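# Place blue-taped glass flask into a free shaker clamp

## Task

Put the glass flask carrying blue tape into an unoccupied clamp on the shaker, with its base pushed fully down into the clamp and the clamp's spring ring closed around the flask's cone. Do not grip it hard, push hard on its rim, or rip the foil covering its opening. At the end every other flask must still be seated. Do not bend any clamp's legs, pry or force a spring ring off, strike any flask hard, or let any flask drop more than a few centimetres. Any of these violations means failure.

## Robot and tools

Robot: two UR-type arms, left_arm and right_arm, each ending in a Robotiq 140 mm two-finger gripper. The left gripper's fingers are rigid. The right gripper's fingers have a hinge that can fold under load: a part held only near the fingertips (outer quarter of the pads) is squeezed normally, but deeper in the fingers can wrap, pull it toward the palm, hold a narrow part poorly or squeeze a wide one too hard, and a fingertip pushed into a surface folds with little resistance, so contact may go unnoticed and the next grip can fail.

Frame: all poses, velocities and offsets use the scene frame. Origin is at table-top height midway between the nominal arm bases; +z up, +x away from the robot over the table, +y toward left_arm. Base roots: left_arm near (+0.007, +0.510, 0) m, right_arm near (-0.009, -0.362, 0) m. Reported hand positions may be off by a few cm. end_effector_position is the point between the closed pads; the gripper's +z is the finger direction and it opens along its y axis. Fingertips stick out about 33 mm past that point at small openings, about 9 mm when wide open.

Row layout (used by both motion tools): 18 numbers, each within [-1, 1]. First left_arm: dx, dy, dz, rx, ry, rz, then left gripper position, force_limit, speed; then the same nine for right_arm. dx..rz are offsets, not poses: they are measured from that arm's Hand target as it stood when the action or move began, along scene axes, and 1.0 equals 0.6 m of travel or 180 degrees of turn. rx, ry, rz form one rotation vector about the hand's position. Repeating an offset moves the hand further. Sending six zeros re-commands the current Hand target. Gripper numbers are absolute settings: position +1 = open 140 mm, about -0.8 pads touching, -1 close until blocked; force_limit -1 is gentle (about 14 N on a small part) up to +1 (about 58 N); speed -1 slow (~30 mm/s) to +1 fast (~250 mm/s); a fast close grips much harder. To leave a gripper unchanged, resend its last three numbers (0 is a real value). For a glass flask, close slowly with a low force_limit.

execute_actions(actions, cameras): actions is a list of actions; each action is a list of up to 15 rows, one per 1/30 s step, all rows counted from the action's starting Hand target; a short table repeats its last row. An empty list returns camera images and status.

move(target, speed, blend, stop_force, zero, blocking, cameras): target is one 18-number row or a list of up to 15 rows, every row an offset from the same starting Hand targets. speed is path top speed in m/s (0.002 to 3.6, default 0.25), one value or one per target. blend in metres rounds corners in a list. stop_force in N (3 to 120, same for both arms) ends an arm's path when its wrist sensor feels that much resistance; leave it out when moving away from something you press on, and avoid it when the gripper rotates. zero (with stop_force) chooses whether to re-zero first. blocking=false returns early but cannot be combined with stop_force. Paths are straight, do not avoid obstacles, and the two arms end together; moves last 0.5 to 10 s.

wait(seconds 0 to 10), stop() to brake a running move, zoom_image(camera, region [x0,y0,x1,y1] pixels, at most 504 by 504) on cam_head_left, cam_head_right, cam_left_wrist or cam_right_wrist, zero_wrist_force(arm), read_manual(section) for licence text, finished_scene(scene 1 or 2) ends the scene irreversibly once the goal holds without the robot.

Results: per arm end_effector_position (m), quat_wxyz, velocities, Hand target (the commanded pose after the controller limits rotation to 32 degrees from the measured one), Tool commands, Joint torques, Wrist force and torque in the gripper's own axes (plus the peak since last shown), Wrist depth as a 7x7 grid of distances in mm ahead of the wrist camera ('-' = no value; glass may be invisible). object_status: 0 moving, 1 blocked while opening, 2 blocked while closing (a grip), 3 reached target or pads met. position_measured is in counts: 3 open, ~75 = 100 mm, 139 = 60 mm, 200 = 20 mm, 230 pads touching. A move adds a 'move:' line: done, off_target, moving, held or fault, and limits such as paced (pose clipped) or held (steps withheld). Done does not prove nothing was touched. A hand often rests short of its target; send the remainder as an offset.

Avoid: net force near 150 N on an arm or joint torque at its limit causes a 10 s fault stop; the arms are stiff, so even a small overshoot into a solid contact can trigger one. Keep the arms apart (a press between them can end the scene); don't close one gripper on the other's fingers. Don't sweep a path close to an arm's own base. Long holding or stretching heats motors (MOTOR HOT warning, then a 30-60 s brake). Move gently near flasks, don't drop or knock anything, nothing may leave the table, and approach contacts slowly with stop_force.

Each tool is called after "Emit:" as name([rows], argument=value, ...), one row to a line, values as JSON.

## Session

Emit:
execute_actions(actions=[])

Scene clock: 0.00 s.
left_arm: end_effector_position=(+0.6789, +0.6086, +0.3035) position_measured=3 object_status=3 end_effector_quat_wxyz=(-0.022, +0.702, +0.533, +0.472) | right_arm: end_effector_position=(+0.4870, -0.4753, +0.2094) position_measured=3 object_status=3 end_effector_quat_wxyz=(-0.014, +0.813, +0.582, -0.028)
Joint positions: left_arm=[-0.432 -1.524 1.961 -2.587 -0.724 1.686] | right_arm=[-0.503 -1.518 1.677 -1.679 -1.607 1.433]
Joint velocities: within noise
Joint torques (N m): no reading
Wrist force (N): no reading
Wrist torque (N m): no reading
Wrist force, peak (N): no reading
Wrist depth (mm): cam_left_wrist=[1204 1371 1647 - - 912 - / 1114 1282 1614 1839 - - - / 1040 1192 1355 602 1108 - 755 / - 117 - 558 - 128 - / - 106 414 480 - - 94 / - 99 - - - - - / - 322 372 - - - -] | cam_right_wrist=[- 311 315 305 301 298 - / 468 - 330 - - 310 309 / 491 - 352 358 - 330 327 / 1275 122 369 358 368 133 - / - 109 - - 378 116 92 / - 1457 - - - - 94 / - 1530 - - - - -]
Hand target: left_arm +0.6789, +0.6086, +0.3035; -0.022, +0.702, +0.533, +0.472 | right_arm +0.4870, -0.4753, +0.2094; -0.014, +0.813, +0.582, -0.028
Tool commands: left_gripper/position=+1.0 left_gripper/force_limit=+1.0 left_gripper/speed=+1.0 right_gripper/position=+1.0 right_gripper/force_limit=+1.0 right_gripper/speed=+1.0
camera_calibration:
cam_left_wrist: T_world_to_cam=[[0.768671, -0.408571, 0.492153, -0.41482], [-0.20152, -0.884919, -0.41989, 0.799843], [0.607071, 0.223578, -0.762547, -0.170682], [0, 0, 0, 1]] pos_world=[0.583661, 0.576474, 0.409848]
cam_right_wrist: T_world_to_cam=[[0.950572, -0.309069, -0.0298119, -0.599382], [-0.278076, -0.890085, 0.36114, -0.360714], [-0.138152, -0.335, -0.932035, 0.249824], [0, 0, 0, 1]] pos_world=[0.503964, -0.422625, 0.345244]

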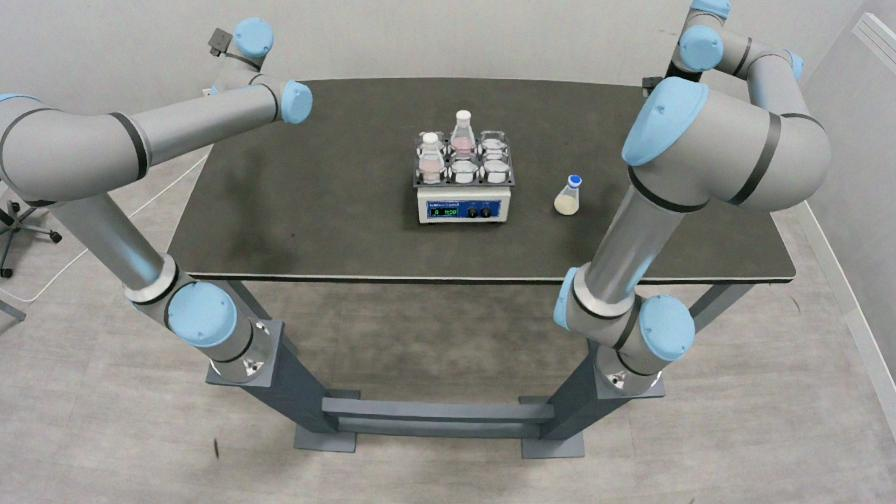

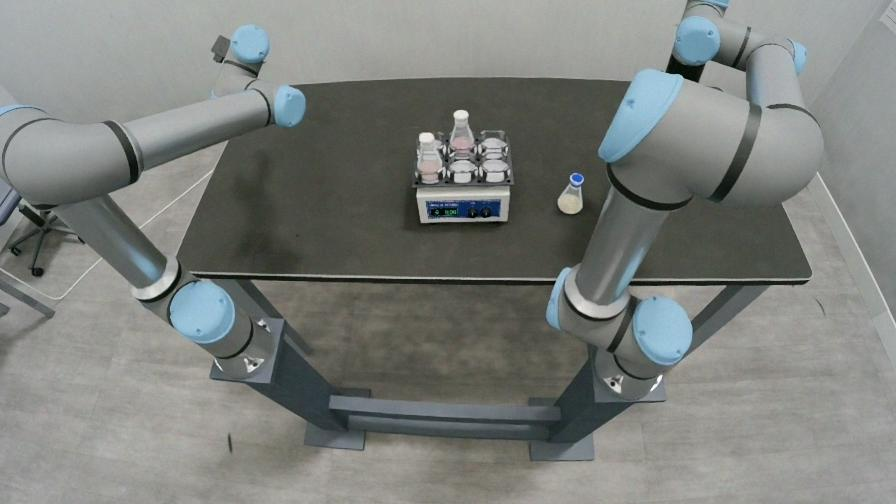

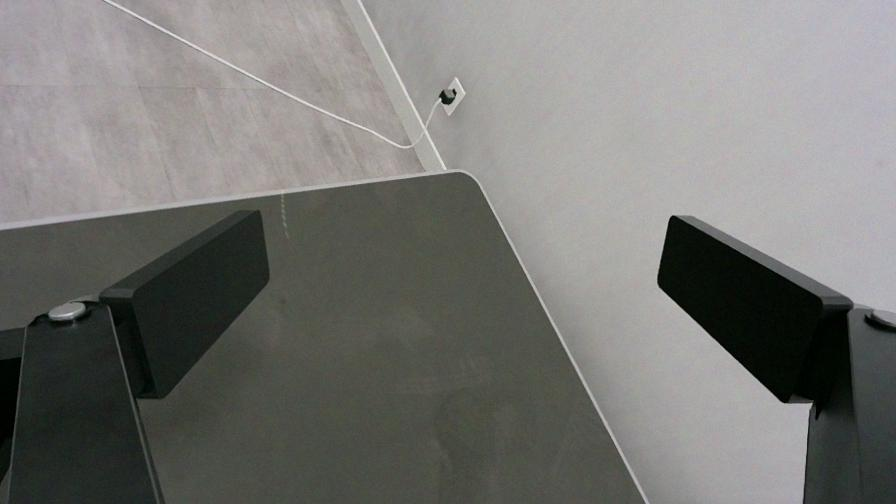

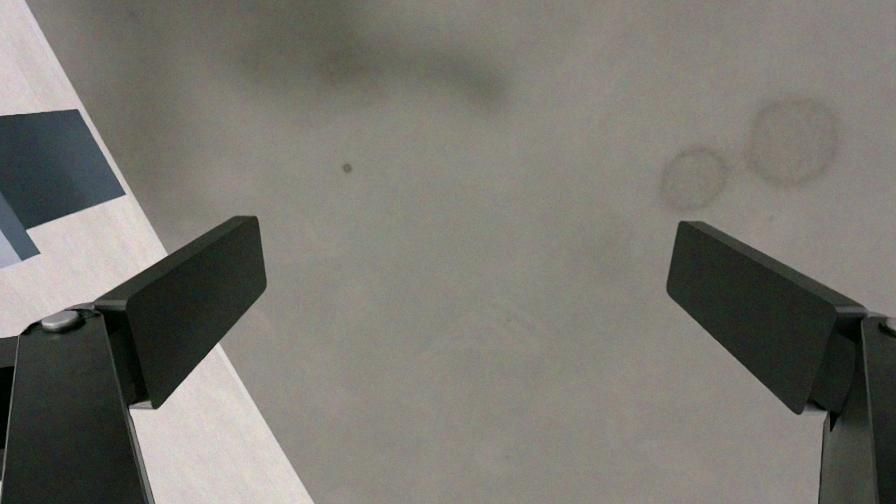

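Emit:
move(target=[0,0,0,0,0,0,1,1,1,-0.0617,0.058,0.1,0.4949,-0.0823,0.0823,1,1,1], speed=0.3, cameras=["cam_right_wrist","cam_head_right"])

Scene clock: 18.67 s.
left_arm: end_effector_position=(+0.6789, +0.6086, +0.3035) position_measured=3 object_status=3 end_effector_quat_wxyz=(-0.022, +0.702, +0.533, +0.472) | right_arm: end_effector_position=(+0.4500, -0.4405, +0.2693) position_measured=3 object_status=3 end_effector_quat_wxyz=(+0.506, -0.493, -0.521, -0.479) end_effector_velocity=(+0.000, +0.000, +0.001) end_effector_angular_velocity=(+0.005, -0.001, -0.002)
Joint positions: left_arm=[-0.432 -1.524 1.961 -2.587 -0.724 1.686] | right_arm=[-0.94 -0.997 1.366 -0.405 -0.96 0.021]
Joint velocities: left_arm=[within noise] | right_arm=[0 0.002 0 0.004 0.002 -0.005]
Joint torques (N m): left_arm=[-0.48 -25.3 -22.33 -3.89 1.19 -0.08] | right_arm=[-6.94 -49.3 -9.75 3.3 2.56 -1.79]
Wrist force (N): left_arm=[0.0 0.1 0.0] | right_arm=[-2.1 -1.5 0.3]
Wrist torque (N m): left_arm=[0.02 0.00 -0.01] | right_arm=[-0.21 0.47 -0.21]
Wrist force, peak (N): left_arm=[0.3 0.1 0.2] | right_arm=[-3.3 -1.6 0.5]
Wrist depth (mm): cam_left_wrist=[1198 1395 1682 - - - 751 / 1119 1282 1614 1511 - - 741 / 997 1198 1395 596 - 875 730 / - 117 442 552 - 128 - / - 106 - - - - 94 / - 106 - - - - - / - 321 355 - - - -] | cam_right_wrist=[3601 3401 1069 856 2661 2167 - / 4296 3309 1098 3401 2814 2206 1466 / 333 3767 1093 3498 3401 - 1622 / 300 127 3265 520 510 133 1449 / - 109 - 542 542 116 92 / - 1511 472 - - - 94 / - 1256 394 383 - - -]
Hand target: left_arm +0.6789, +0.6086, +0.3035; -0.022, +0.702, +0.533, +0.472 | right_arm +0.4500, -0.4405, +0.2694; +0.506, -0.493, -0.521, -0.479
Off the commanded pose: left_arm 0.000 m, 0 deg | right_arm 0.000 m, 0 deg.
move: done
camera_calibration:
cam_right_wrist: T_world_to_cam=[[0.999436, 0.0300554, 0.014986, -0.436267], [0.0248573, -0.361943, -0.931869, 0.0829708], [-0.0225837, 0.931716, -0.362485, 0.664889], [0, 0, 0, 1]] pos_world=[0.448974, -0.576345, 0.324868]
Images, in order (width x height): cam_head_right 896x504, cam_right_wrist 896x504.

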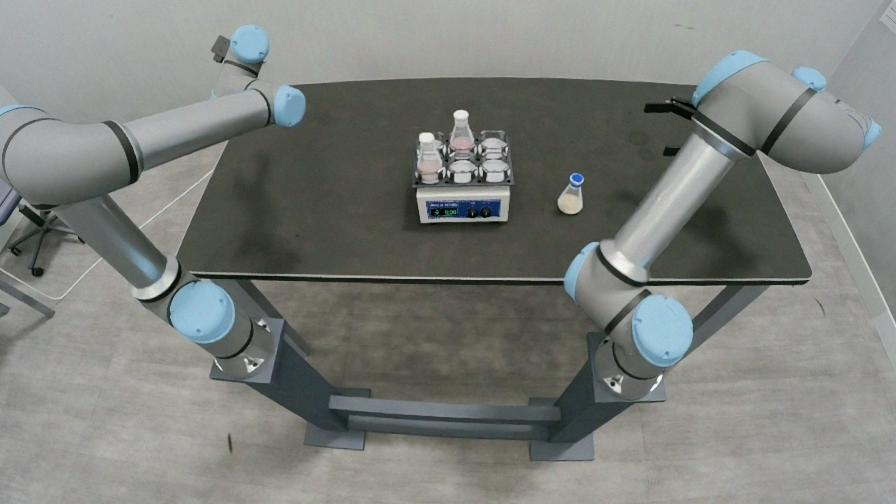

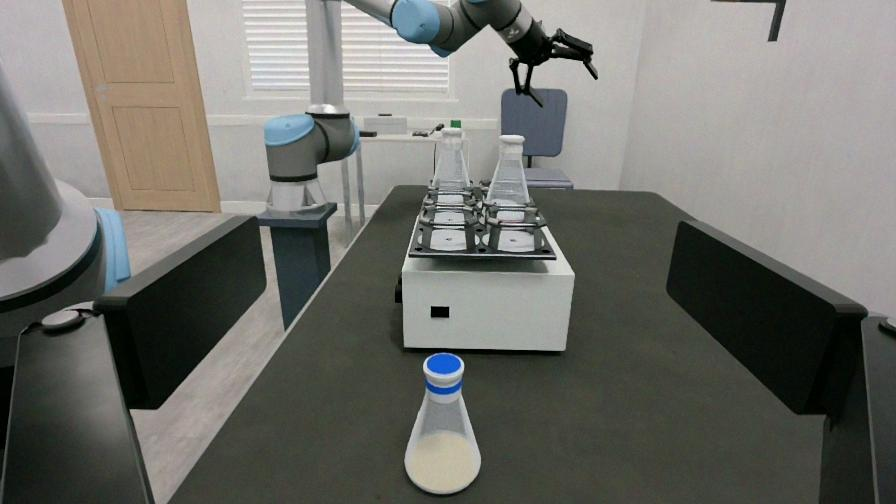

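Emit:
move([
  [0,0,0,0,0,0,1,1,1,-0.017,0.0675,-0.15,0,-0.0092,-0.0175,-0.1,-1,0],
  [0,0,0,0,0,0,1,1,1,-0.017,0.0675,-0.3015,0,-0.0092,-0.0175,-0.1,-1,0],
], speed=0.2, cameras=["cam_right_wrist","cam_head_right"])

Emit:
zoom_image(camera="cam_right_wrist", region=[200, 150, 700, 504])

Scene clock: 27.60 s.
left_arm: end_effector_position=(+0.6789, +0.6086, +0.3035) position_measured=3 object_status=3 end_effector_quat_wxyz=(-0.022, +0.702, +0.533, +0.472) | right_arm: end_effector_position=(+0.4397, -0.4000, +0.0886) position_measured=141 object_status=3 end_effector_quat_wxyz=(+0.485, -0.500, -0.515, -0.500)
Joint positions: left_arm=[-0.432 -1.524 1.961 -2.587 -0.724 1.686] | right_arm=[-0.934 -0.854 1.668 -0.853 -0.899 -0.005]
Joint torques (N m): left_arm=[-1.32 -25.15 -21.64 -3.67 1.5 -0.08] | right_arm=[-10.16 -42.91 -20.51 0.12 0.1 -0.57]
Wrist force (N): left_arm=[0.1 0.0 0.0] | right_arm=[-2.4 -1.6 0.3]
Wrist torque (N m): left_arm=[-0.01 -0.01 0.00] | right_arm=[-0.24 0.46 -0.21]
Wrist force, peak (N): left_arm=[0.1 0.2 0.3] | right_arm=[-5.6 -1.5 0.4]
Wrist depth (mm): cam_left_wrist=[1210 1363 1647 1248 - 863 - / 1108 1289 1530 1501 1119 - - / 1031 1186 1348 1492 - 960 760 / - 117 423 - 1255 128 829 / - 115 405 501 1140 - 94 / - 99 - - 1186 - - / - 321 349 - 501 - -] | cam_right_wrist=[2915 3099 953 - 469 - - / 3180 914 1038 411 499 - - / 3099 3309 - 424 435 833 1407 / 2267 397 136 - 126 374 424 / 293 91 92 273 126 89 281 / - 71 204 215 218 - - / - - - 176 - - 69]
Hand target: left_arm +0.6789, +0.6086, +0.3035; -0.022, +0.702, +0.533, +0.472 | right_arm +0.4398, -0.4000, +0.0885; +0.485, -0.500, -0.515, -0.500
Off the commanded pose: left_arm 0.000 m, 0 deg | right_arm 0.000 m, 0 deg.
move: done
camera_calibration:
cam_right_wrist: T_world_to_cam=[[0.99872, -0.0251807, 0.0438569, -0.448927], [0.0317385, -0.363074, -0.93122, -0.0741128], [0.0393721, 0.93142, -0.36181, 0.533913], [0, 0, 0, 1]] pos_world=[0.429684, -0.53551, 0.143849]
Images, in order (width x height): cam_head_right 896x504, cam_right_wrist 896x504.

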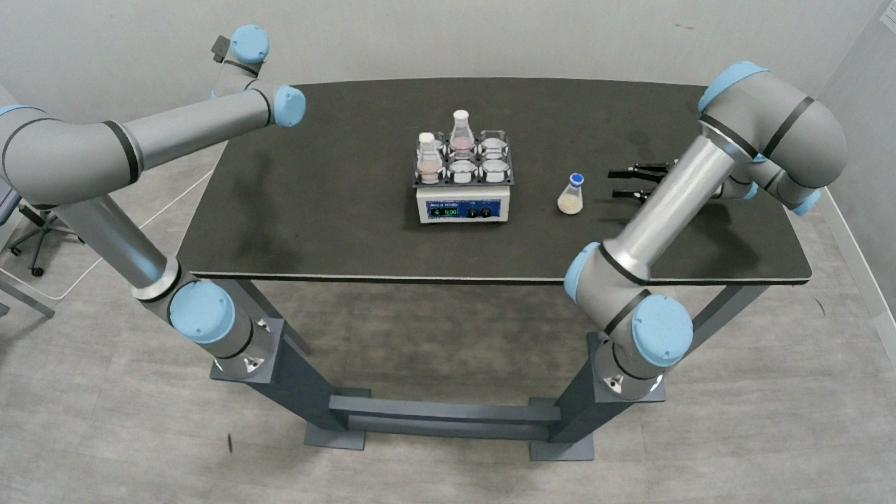

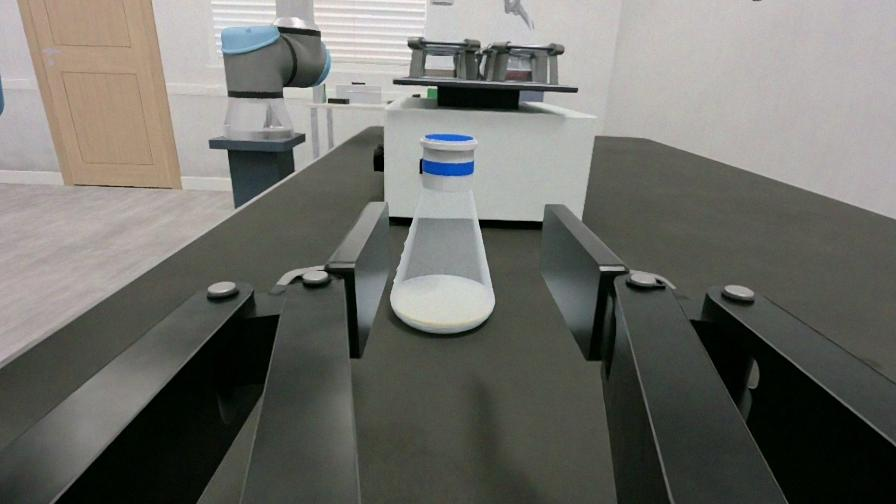

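Scaled by 1.008 from the camera's 896x504 image, which has a finer 1280x720 frame.

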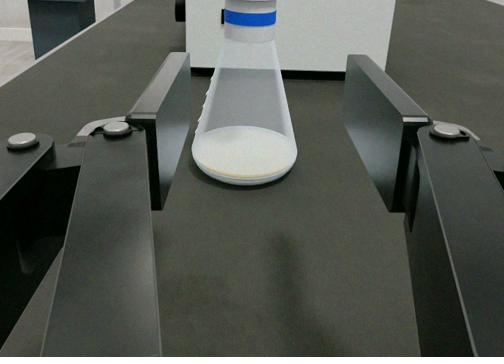

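Emit:
move([
  [0,0,0,0,0,0,1,1,1,-0.0055,0,0,0,0,0,-0.1,-1,0],
  [0,0,0,0,0,0,1,1,1,-0.0055,0.185,0,0,0,0,-0.1,-1,0],
], speed=0.12, blend=[0.01,0], cameras=["cam_right_wrist","cam_head_right"])

Emit:
zoom_image(camera="cam_head_right", region=[530, 140, 660, 240])

Emit:
zoom_image(camera="cam_right_wrist", region=[330, 100, 580, 350])

Scene clock: 33.00 s.
left_arm: end_effector_position=(+0.6789, +0.6086, +0.3035) position_measured=3 object_status=3 end_effector_quat_wxyz=(-0.022, +0.702, +0.533, +0.472) | right_arm: end_effector_position=(+0.4365, -0.2891, +0.0885) position_measured=141 object_status=3 end_effector_quat_wxyz=(+0.485, -0.500, -0.515, -0.500)
Joint positions: left_arm=[-0.432 -1.524 1.961 -2.587 -0.724 1.686] | right_arm=[-0.795 -0.957 1.877 -0.965 -0.759 0.003]
Joint torques (N m): left_arm=[-1.05 -25.91 -21.57 -3.79 1.41 0.01] | right_arm=[0.47 -26.59 -9.55 2.32 -1.7 -0.37]
Wrist force (N): left_arm=[0.0 0.2 0.0] | right_arm=[-2.5 -1.4 0.0]
Wrist torque (N m): left_arm=[0.03 0.01 0.00] | right_arm=[-0.20 0.50 -0.24]
Wrist force, peak (N): left_arm=[0.0 0.2 0.3] | right_arm=[-3.0 -1.5 1.5]
Wrist depth (mm): cam_left_wrist=[1204 1371 1647 - - - - / 1114 1289 1520 1868 - 953 - / 1018 1168 1348 1530 - - - / 343 124 411 - 1387 128 - / - 106 - 498 1229 - 94 / - - - 423 - 1027 - / - - - - - 1093 -] | cam_right_wrist=[3023 792 938 299 362 2058 - / 3180 816 2449 308 312 2058 1376 / 3354 2473 - 313 323 733 - / 2226 2691 124 334 146 - 426 / 1632 91 93 275 125 89 281 / - 71 183 199 218 - - / - - - 168 - - 69]
Hand target: left_arm +0.6789, +0.6086, +0.3035; -0.022, +0.702, +0.533, +0.472 | right_arm +0.4365, -0.2890, +0.0885; +0.485, -0.500, -0.515, -0.500
Off the commanded pose: left_arm 0.000 m, 0 deg | right_arm 0.000 m, 0 deg.
move: done; blend cut to 0.0016 m at target 1
camera_calibration:
cam_right_wrist: T_world_to_cam=[[0.99871, -0.0251859, 0.0440874, -0.44287], [0.0319375, -0.363406, -0.931083, -0.0339875], [0.0394718, 0.93129, -0.362133, 0.430698], [0, 0, 0, 1]] pos_world=[0.426384, -0.42461, 0.14385]
Images, in order (width x height): cam_head_right 896x504, cam_right_wrist 896x504.

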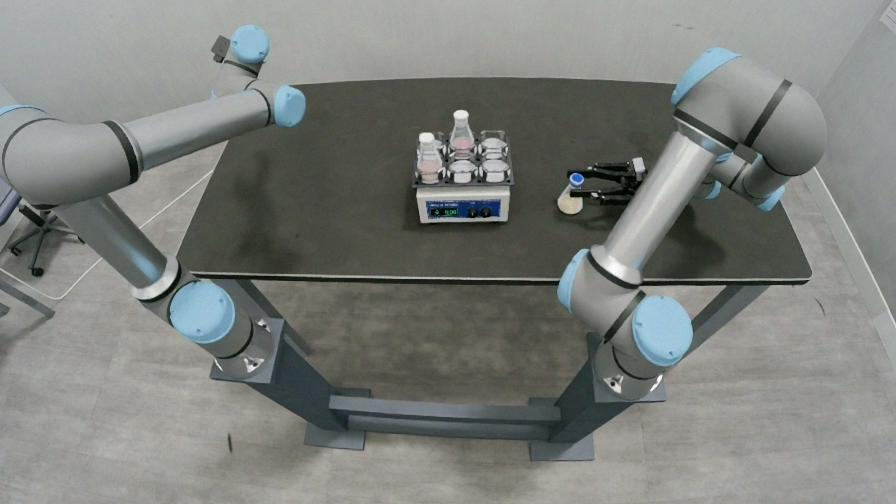

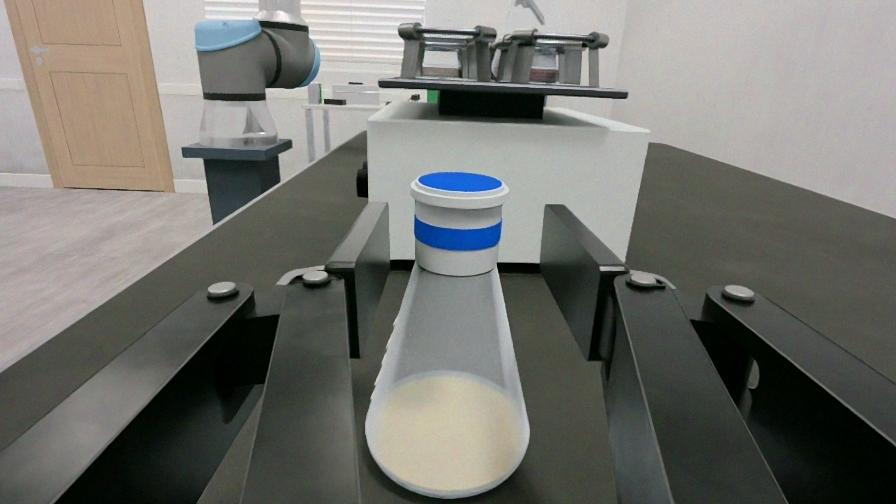

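Scaled by 3.877 from the camera's 896x504 image, which has a finer 1280x720 frame.

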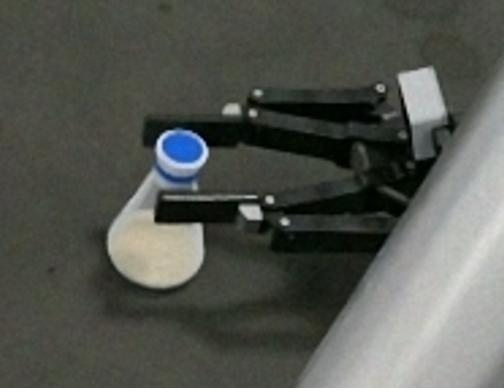

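Scaled by 2.016 from the camera's 896x504 image, which has a finer 1280x720 frame.

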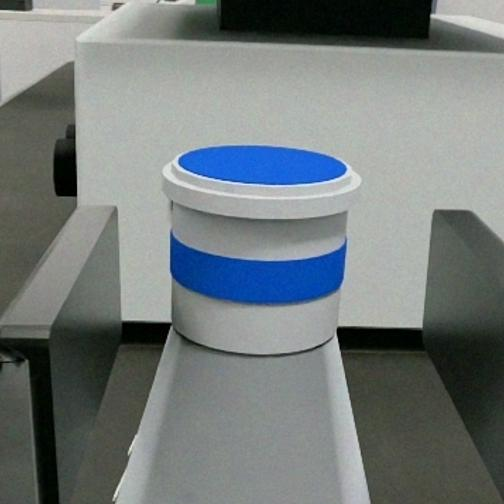

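Emit:
move(target=[0,0,0,0,0,0,1,1,1,-0.0037,-0.0133,0.005,0,0,0,-0.1,-1,0], speed=0.1, cameras=["cam_right_wrist","cam_head_right"])

Emit:
zoom_image(camera="cam_head_right", region=[550, 155, 610, 220])

Emit:
zoom_image(camera="cam_right_wrist", region=[370, 150, 560, 340])

Scene clock: 39.90 s.
left_arm: end_effector_position=(+0.6789, +0.6086, +0.3035) position_measured=3 object_status=3 end_effector_quat_wxyz=(-0.022, +0.702, +0.533, +0.472) | right_arm: end_effector_position=(+0.4342, -0.2972, +0.0915) position_measured=141 object_status=3 end_effector_quat_wxyz=(+0.485, -0.500, -0.515, -0.500)
Joint positions: left_arm=[-0.432 -1.524 1.961 -2.587 -0.724 1.686] | right_arm=[-0.81 -0.959 1.87 -0.955 -0.774 0.002]
Joint torques (N m): left_arm=[-1.4 -25.68 -21.49 -3.72 1.34 -0.05] | right_arm=[8.78 -53.92 -10.16 -0.08 1.56 -1.61]
Wrist force (N): left_arm=[0.2 0.0 0.0] | right_arm=[-2.8 -1.3 0.3]
Wrist torque (N m): left_arm=[0.01 -0.03 0.00] | right_arm=[-0.18 0.55 -0.16]
Wrist force, peak (N): left_arm=[0.3 0.2 0.2] | right_arm=[-3.2 -1.3 0.4]
Wrist depth (mm): cam_left_wrist=[1198 1379 1636 - - 859 - / 1119 1282 1530 1501 - - 725 / 1054 1180 524 558 1146 - - / - 124 - 528 1235 127 - / - 106 - - - 127 94 / - 107 - - 492 - - / - 331 350 - 493 - -] | cam_right_wrist=[3099 2782 881 374 360 2246 - / 3023 841 2551 318 359 - - / 3265 3309 - 319 330 - 1324 / 2246 2691 136 152 140 - - / 1762 91 93 253 125 89 83 / - 71 208 206 223 - - / - - - 174 - - 69]
Hand target: left_arm +0.6789, +0.6086, +0.3035; -0.022, +0.702, +0.533, +0.472 | right_arm +0.4342, -0.2970, +0.0915; +0.485, -0.500, -0.515, -0.500
Off the commanded pose: left_arm 0.000 m, 0 deg | right_arm 0.000 m, 0 deg.
move: done
camera_calibration:
cam_right_wrist: T_world_to_cam=[[0.998717, -0.0251382, 0.0439552, -0.440972], [0.0318405, -0.363195, -0.931169, -0.0339234], [0.0393723, 0.931374, -0.361929, 0.439463], [0, 0, 0, 1]] pos_world=[0.424184, -0.43271, 0.146849]
Images, in order (width x height): cam_head_right 896x504, cam_right_wrist 896x504.

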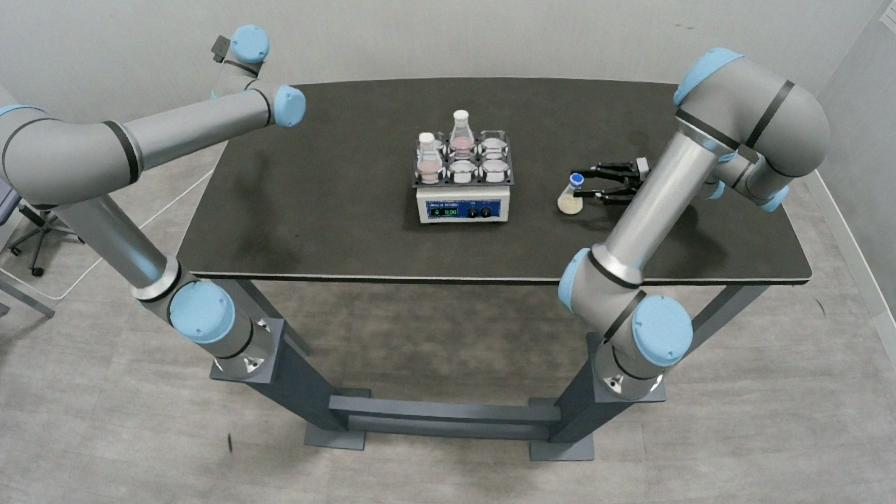

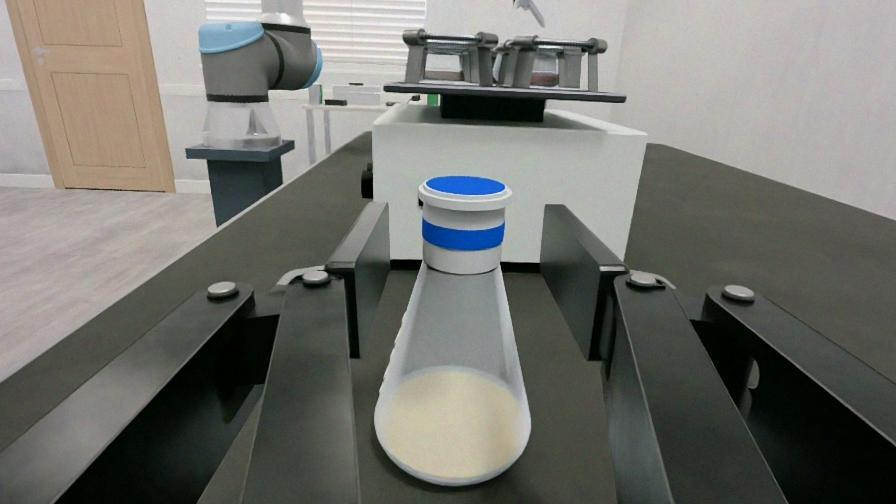

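Scaled by 7.754 from the camera's 896x504 image, which has a finer 1280x720 frame.

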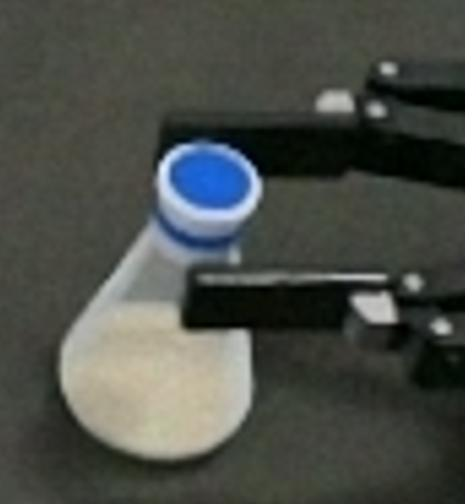

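Scaled by 2.653 from the camera's 896x504 image, which has a finer 1280x720 frame.

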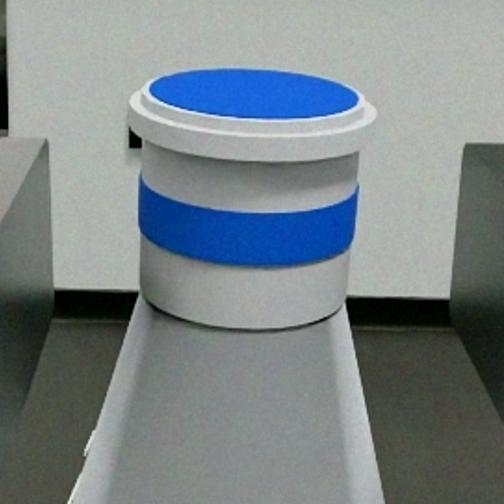

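Emit:
move([
  [0,0,0,0,0,0,1,1,1,0,0,-0.0017,0,0,0,-0.1,-1,0],
  [0,0,0,0,0,0,1,1,1,0,0,-0.0017,0,0,0,-1,-1,-1],
], speed=0.05)

Emit:
wait(seconds=1.5, cameras=["cam_right_wrist","cam_head_right"])

Emit:
zoom_image(camera="cam_right_wrist", region=[370, 150, 560, 340])

Emit:
zoom_image(camera="cam_head_right", region=[550, 155, 610, 220])

Scene clock: 43.70 s.
left_arm: end_effector_position=(+0.6789, +0.6086, +0.3035) position_measured=3 object_status=3 end_effector_quat_wxyz=(-0.022, +0.702, +0.533, +0.472) | right_arm: end_effector_position=(+0.4343, -0.2970, +0.0904) position_measured=183 object_status=0 end_effector_quat_wxyz=(+0.485, -0.500, -0.515, -0.500)
Joint positions: left_arm=[-0.432 -1.524 1.961 -2.587 -0.724 1.686] | right_arm=[-0.81 -0.957 1.871 -0.957 -0.774 0.002]
Joint torques (N m): left_arm=[-1.24 -24.88 -21.31 -3.89 1.52 -0.05] | right_arm=[10.26 -32.32 -3.6 3.19 2.83 1.21]
Wrist force (N): left_arm=[0.0 0.1 0.0] | right_arm=[-3.7 -1.3 0.3]
Wrist torque (N m): left_arm=[0.02 0.01 0.00] | right_arm=[-0.17 0.57 -0.17]
Wrist force, peak (N): left_arm=[-0.2 0.3 0.0] | right_arm=[-3.7 -1.3 0.3]
Wrist depth (mm): cam_left_wrist=[1192 1379 1625 1581 - 859 714 / 1129 1248 1550 1614 - - - / 1059 1146 1333 1395 - 923 810 / - 124 434 491 - 128 748 / - 106 - - 1186 - 94 / - 107 - 425 1108 - - / - - - 426 488 - -] | cam_right_wrist=[2881 803 884 420 353 - 1338 / 3222 3099 2577 318 322 1928 - / 3309 3061 - 156 330 - - / 2310 2605 - 149 139 - 403 / 279 - 93 253 94 88 301 / - 65 - 204 - - 66 / - - - 172 - - -]
Hand target: left_arm +0.6789, +0.6086, +0.3035; -0.022, +0.702, +0.533, +0.472 | right_arm +0.4342, -0.2970, +0.0904; +0.485, -0.500, -0.515, -0.500
Off the commanded pose: left_arm 0.000 m, 0 deg | right_arm 0.000 m, 0 deg.
move: done

Scene clock: 45.20 s.
left_arm: end_effector_position=(+0.6789, +0.6086, +0.3035) position_measured=3 object_status=3 end_effector_quat_wxyz=(-0.022, +0.702, +0.533, +0.472) | right_arm: end_effector_position=(+0.4342, -0.2970, +0.0904) position_measured=183 object_status=2 end_effector_quat_wxyz=(+0.485, -0.500, -0.515, -0.500)
Joint positions: left_arm=[-0.432 -1.524 1.961 -2.587 -0.724 1.686] | right_arm=[-0.81 -0.957 1.871 -0.957 -0.774 0.002]
Joint torques (N m): left_arm=[-1.88 -25.95 -21.38 -3.65 1.36 -0.12] | right_arm=[11.29 -39.46 -5.47 3.01 2.01 1.19]
Wrist force (N): left_arm=[0.0 0.2 0.0] | right_arm=[-3.7 -1.4 0.3]
Wrist torque (N m): left_arm=[0.05 -0.01 0.00] | right_arm=[-0.20 0.57 -0.16]
Wrist force, peak (N): left_arm=[-0.1 -0.2 0.3] | right_arm=[-3.9 -1.6 0.4]
Wrist depth (mm): cam_left_wrist=[1180 1420 1614 - - - 723 / 1119 1289 1520 2118 1108 902 - / 1031 1180 1379 1719 - - - / - 117 - 547 1151 128 - / - 106 - - - - 94 / - 334 - - - - - / - 326 - - - - -] | cam_right_wrist=[2782 865 859 308 372 - - / 2950 833 2377 319 350 - - / 3180 3601 - 319 332 - - / 2206 2093 352 151 139 - 406 / 1666 - 93 254 94 88 301 / - 65 - 203 - - 66 / - - - 172 - - -]
Hand target: left_arm +0.6789, +0.6086, +0.3035; -0.022, +0.702, +0.533, +0.472 | right_arm +0.4342, -0.2970, +0.0904; +0.485, -0.500, -0.515, -0.500
Tool commands: left_gripper/position=+1.0 left_gripper/force_limit=+1.0 left_gripper/speed=+1.0 right_gripper/position=-1.0 right_gripper/force_limit=-1.0 right_gripper/speed=-1.0
Off the commanded pose: left_arm 0.000 m, 0 deg | right_arm 0.000 m, 0 deg.
wait: 1.50 s; at rest by 0.17 s
camera_calibration:
cam_right_wrist: T_world_to_cam=[[0.998713, -0.025231, 0.0439921, -0.440962], [0.0318412, -0.363198, -0.931168, -0.0348767], [0.0394722, 0.93137, -0.361928, 0.438834], [0, 0, 0, 1]] pos_world=[0.424184, -0.43251, 0.145749]
Images, in order (width x height): cam_head_right 896x504, cam_right_wrist 896x504.

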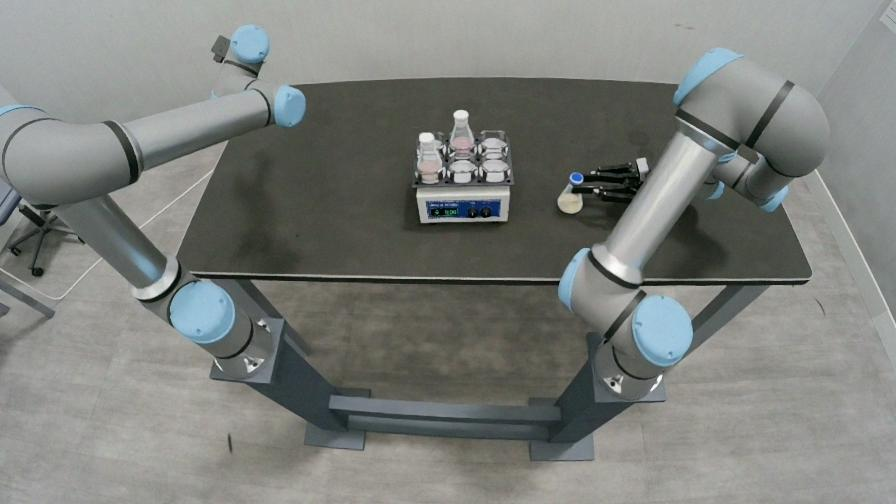

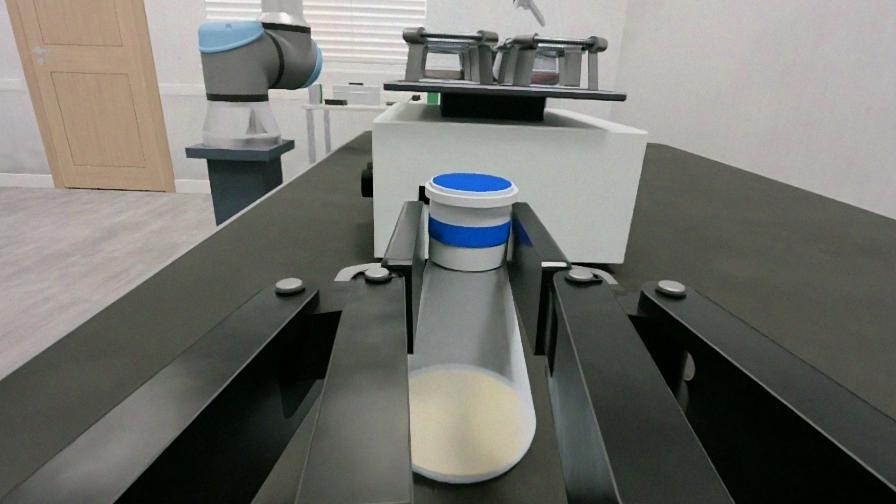

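Scaled by 2.653 from the camera's 896x504 image, which has a finer 1280x720 frame.

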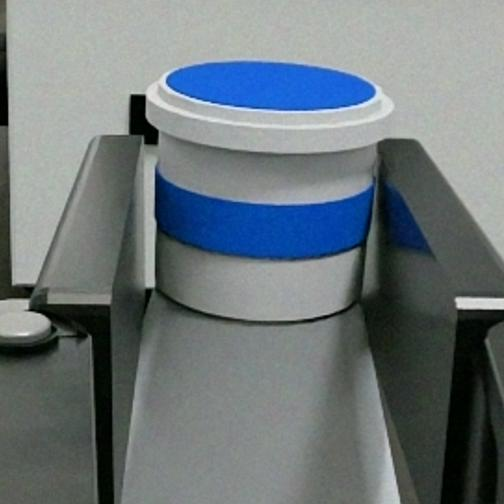

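Scaled by 7.754 from the camera's 896x504 image, which has a finer 1280x720 frame.

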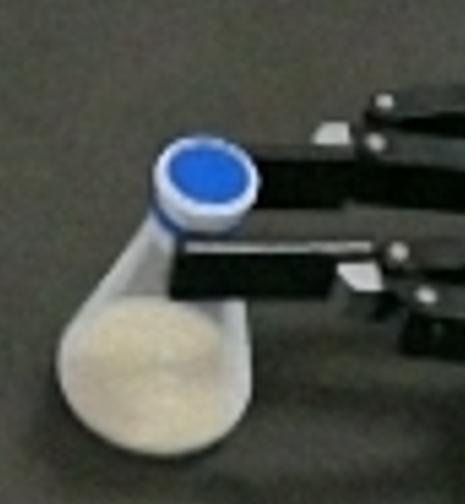

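Emit:
move([
  [0,0,0,0,0,0,1,1,1,0,0,0,0,0,0,-0.98,-0.05,-1],
  [0,0,0,0,0,0,1,1,1,0,0,0.35,0,0,0,-0.98,-0.05,-1],
], speed=0.12, cameras=["cam_right_wrist","cam_head_right","cam_head_left"])

Emit:
zoom_image(camera="cam_head_right", region=[405, 100, 525, 230])

Emit:
zoom_image(camera="cam_right_wrist", region=[300, 120, 600, 420])

Scene clock: 49.80 s.
left_arm: end_effector_position=(+0.6789, +0.6086, +0.3035) position_measured=3 object_status=3 end_effector_quat_wxyz=(-0.022, +0.702, +0.533, +0.472) | right_arm: end_effector_position=(+0.4343, -0.2970, +0.3004) position_measured=184 object_status=2 end_effector_quat_wxyz=(+0.485, -0.500, -0.515, -0.500)
Joint positions: left_arm=[-0.432 -1.524 1.961 -2.587 -0.724 1.686] | right_arm=[-0.81 -1.27 1.688 -0.461 -0.774 0.002]
Joint torques (N m): left_arm=[-1.73 -24.75 -21.88 -3.77 1.46 0.05] | right_arm=[1.88 -22.49 -18.38 3.27 1.18 -1.63]
Wrist force (N): left_arm=[0.1 0.1 0.1] | right_arm=[-3.5 -1.5 0.2]
Wrist torque (N m): left_arm=[0.02 -0.01 0.00] | right_arm=[-0.20 0.52 -0.14]
Wrist force, peak (N): left_arm=[0.1 0.4 0.1] | right_arm=[-5.8 -1.5 0.4]
Wrist depth (mm): cam_left_wrist=[1204 1363 1592 - 964 927 - / 1124 1282 1530 1581 - - - / 1045 1216 1387 1550 - 949 - / - 117 - - 1310 127 - / - 106 - - - - 94 / - 325 367 445 - - - / - 321 - - 482 - -] | cam_right_wrist=[2847 - 887 738 780 - - / 3354 3401 999 2661 - - - / 3549 3023 1055 154 2605 - - / 2751 2691 914 150 125 - - / 2024 - 92 382 94 77 - / - 65 - 202 - - - / - - - 172 - - -]
Hand target: left_arm +0.6789, +0.6086, +0.3035; -0.022, +0.702, +0.533, +0.472 | right_arm +0.4342, -0.2970, +0.3004; +0.485, -0.500, -0.515, -0.500
Off the commanded pose: left_arm 0.000 m, 0 deg | right_arm 0.000 m, 0 deg.
move: done
camera_calibration:
cam_right_wrist: T_world_to_cam=[[0.998706, -0.0252787, 0.0441242, -0.450265], [0.0319381, -0.363409, -0.931082, 0.160506], [0.0395717, 0.931287, -0.362132, 0.514834], [0, 0, 0, 1]] pos_world=[0.424184, -0.43251, 0.35575]
Images, in order (width x height): cam_head_left 896x504, cam_head_right 896x504, cam_right_wrist 896x504.

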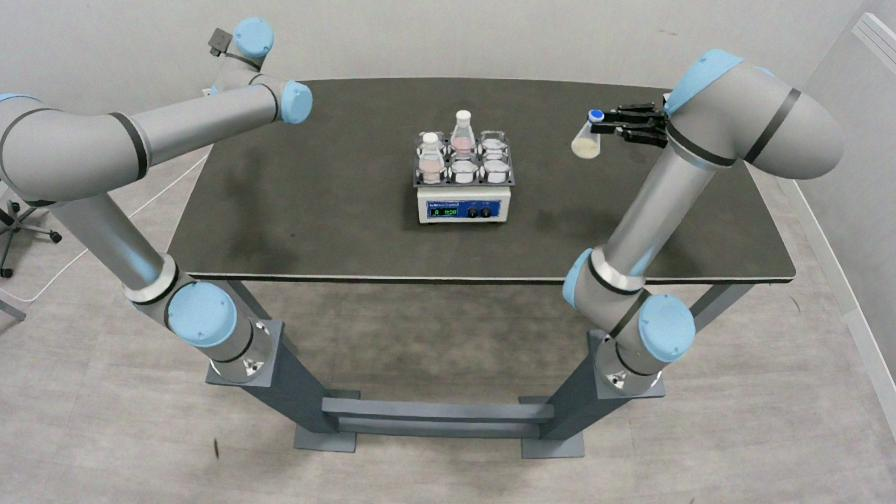

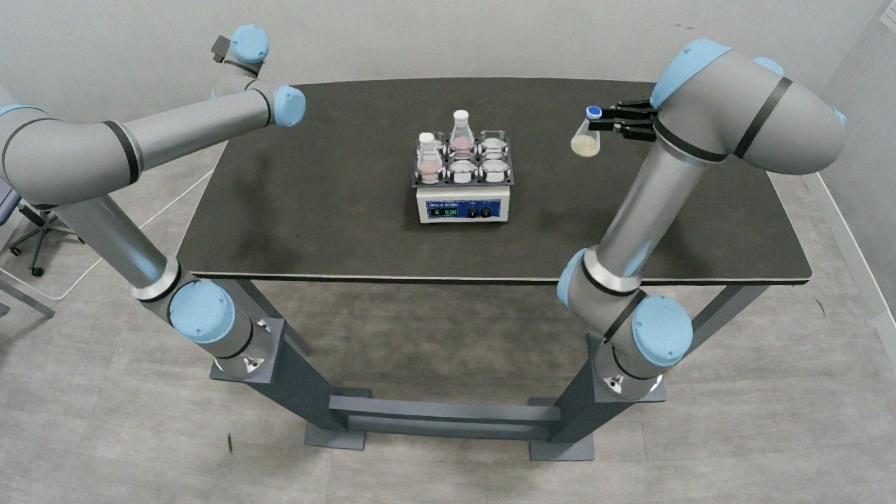

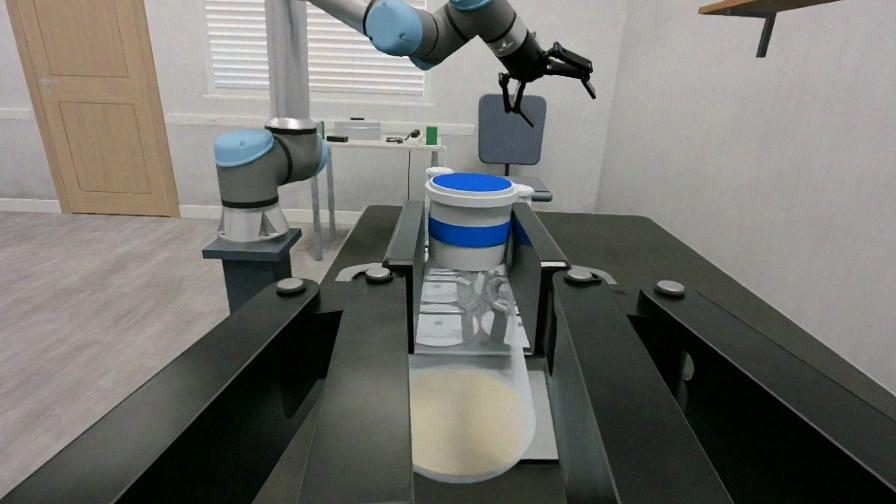

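Scaled by 3.877 from the camera's 896x504 image, which has a finer 1280x720 frame.

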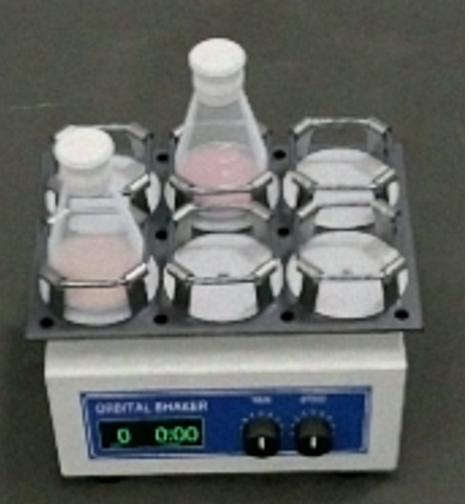

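Scaled by 1.680 from the camera's 896x504 image, which has a finer 1280x720 frame.

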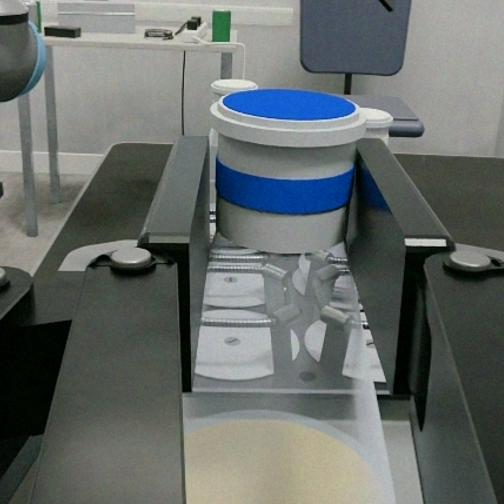

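Emit:
execute_actions(actions=[])

Scene clock: 54.83 s.
left_arm: end_effector_position=(+0.6789, +0.6086, +0.3035) position_measured=3 object_status=3 end_effector_quat_wxyz=(-0.022, +0.702, +0.533, +0.472) | right_arm: end_effector_position=(+0.4342, -0.2970, +0.3004) position_measured=184 object_status=2 end_effector_quat_wxyz=(+0.485, -0.500, -0.515, -0.500)
Joint positions: left_arm=[-0.432 -1.524 1.961 -2.587 -0.724 1.686] | right_arm=[-0.81 -1.27 1.688 -0.461 -0.774 0.002]
Joint velocities: within noise
Joint torques (N m): left_arm=[-1.38 -26.64 -22.04 -3.62 1.64 -0.06] | right_arm=[0.93 -22.09 -25.97 3.01 -2.24 -1.87]
Wrist force (N): left_arm=[0.1 0.1 0.1] | right_arm=[-3.3 -1.4 0.6]
Wrist torque (N m): left_arm=[0.01 -0.01 0.00] | right_arm=[-0.19 0.47 -0.14]
Wrist force, peak (N): left_arm=[0.2 0.2 0.1] | right_arm=[-3.9 -1.3 0.3]
Wrist depth (mm): cam_left_wrist=[1204 1387 1614 1348 - - 746 / 1124 1282 1520 1530 1163 - 700 / 1045 1180 1355 1540 - - 780 / - 124 - - - 128 835 / - 106 439 - - 127 94 / - - - 445 525 - - / - - 375 - 485 - -] | cam_right_wrist=[2950 - 900 760 833 2354 1457 / 3180 3061 2377 2551 3354 1991 1643 / 3309 874 999 157 3099 3949 - / 2473 2847 960 150 140 2058 - / 2075 - 93 374 94 77 1289 / - 65 - 203 - - 66 / - - - 179 - - -]
Hand target: left_arm +0.6789, +0.6086, +0.3035; -0.022, +0.702, +0.533, +0.472 | right_arm +0.4342, -0.2970, +0.3004; +0.485, -0.500, -0.515, -0.500
Tool commands: left_gripper/position=+1.0 left_gripper/force_limit=+1.0 left_gripper/speed=+1.0 right_gripper/position=-0.98 right_gripper/force_limit=-0.05 right_gripper/speed=-1.0
Off the commanded pose: left_arm 0.000 m, 0 deg | right_arm 0.000 m, 0 deg.
camera_calibration:
cam_left_wrist: T_world_to_cam=[[0.768671, -0.408571, 0.492153, -0.41482], [-0.20152, -0.884919, -0.41989, 0.799843], [0.607071, 0.223578, -0.762547, -0.170682], [0, 0, 0, 1]] pos_world=[0.583661, 0.576474, 0.409848]
cam_right_wrist: T_world_to_cam=[[0.998713, -0.025231, 0.0439921, -0.450201], [0.0318412, -0.363198, -0.931168, 0.160668], [0.0394722, 0.93137, -0.361928, 0.514839], [0, 0, 0, 1]] pos_world=[0.424184, -0.43251, 0.355749]

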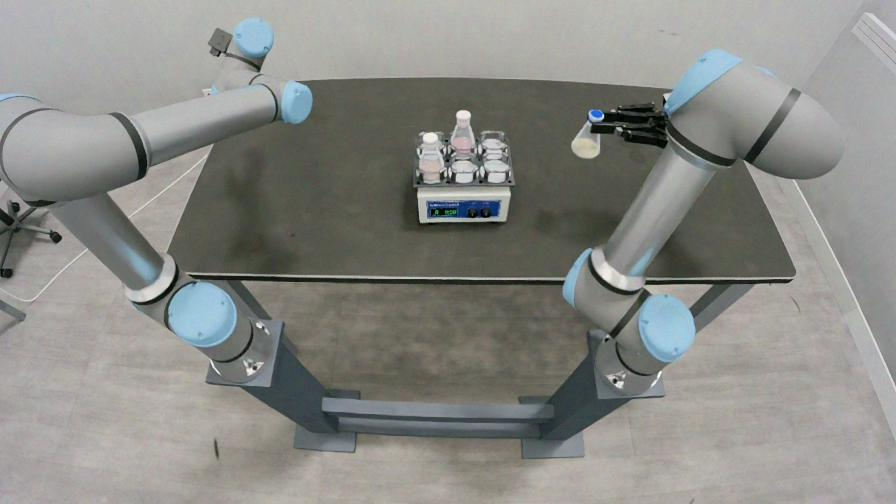

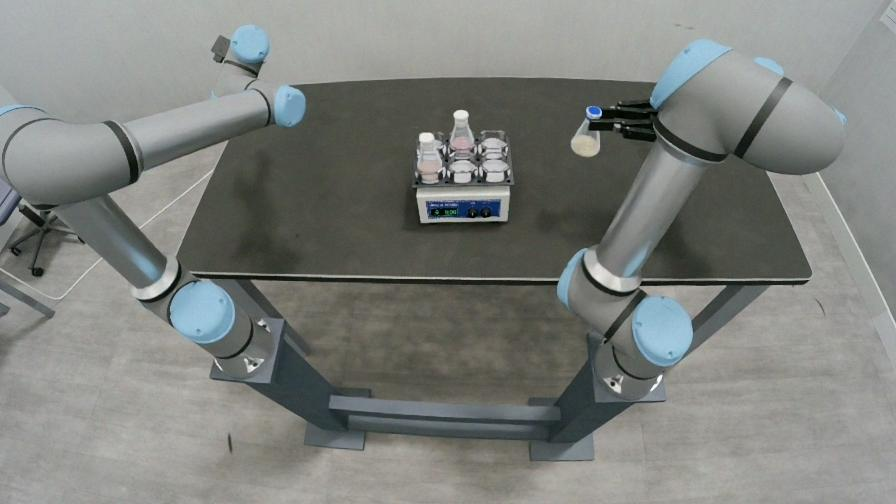

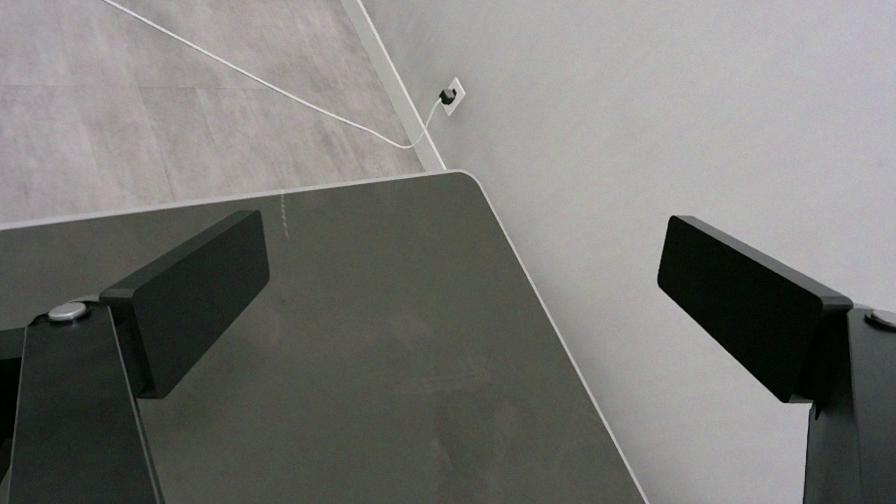

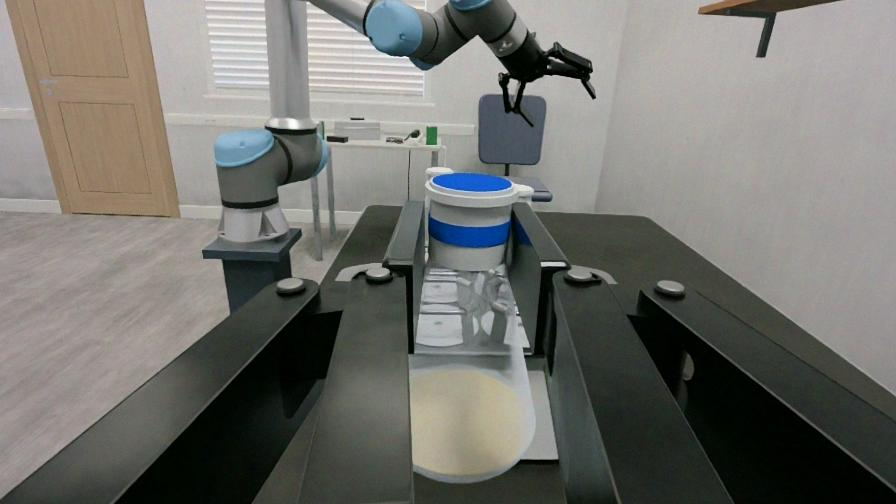

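Emit:
zoom_image(camera="cam_head_right", region=[405, 95, 625, 215])

Emit:
zoom_image(camera="cam_right_wrist", region=[380, 160, 570, 490])

Scaled by 2.291 from the camera's 896x504 image, which has a finer 1280x720 frame.

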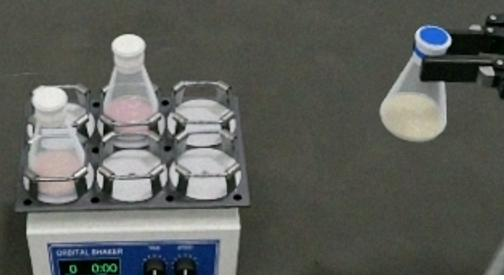

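Scaled by 1.527 from the camera's 896x504 image, which has a finer 1280x720 frame.

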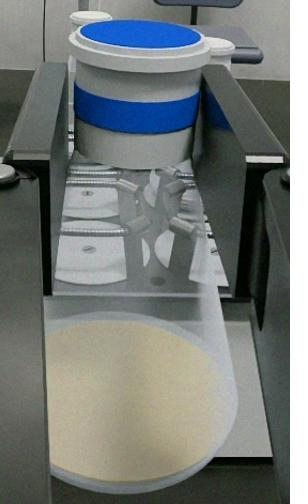

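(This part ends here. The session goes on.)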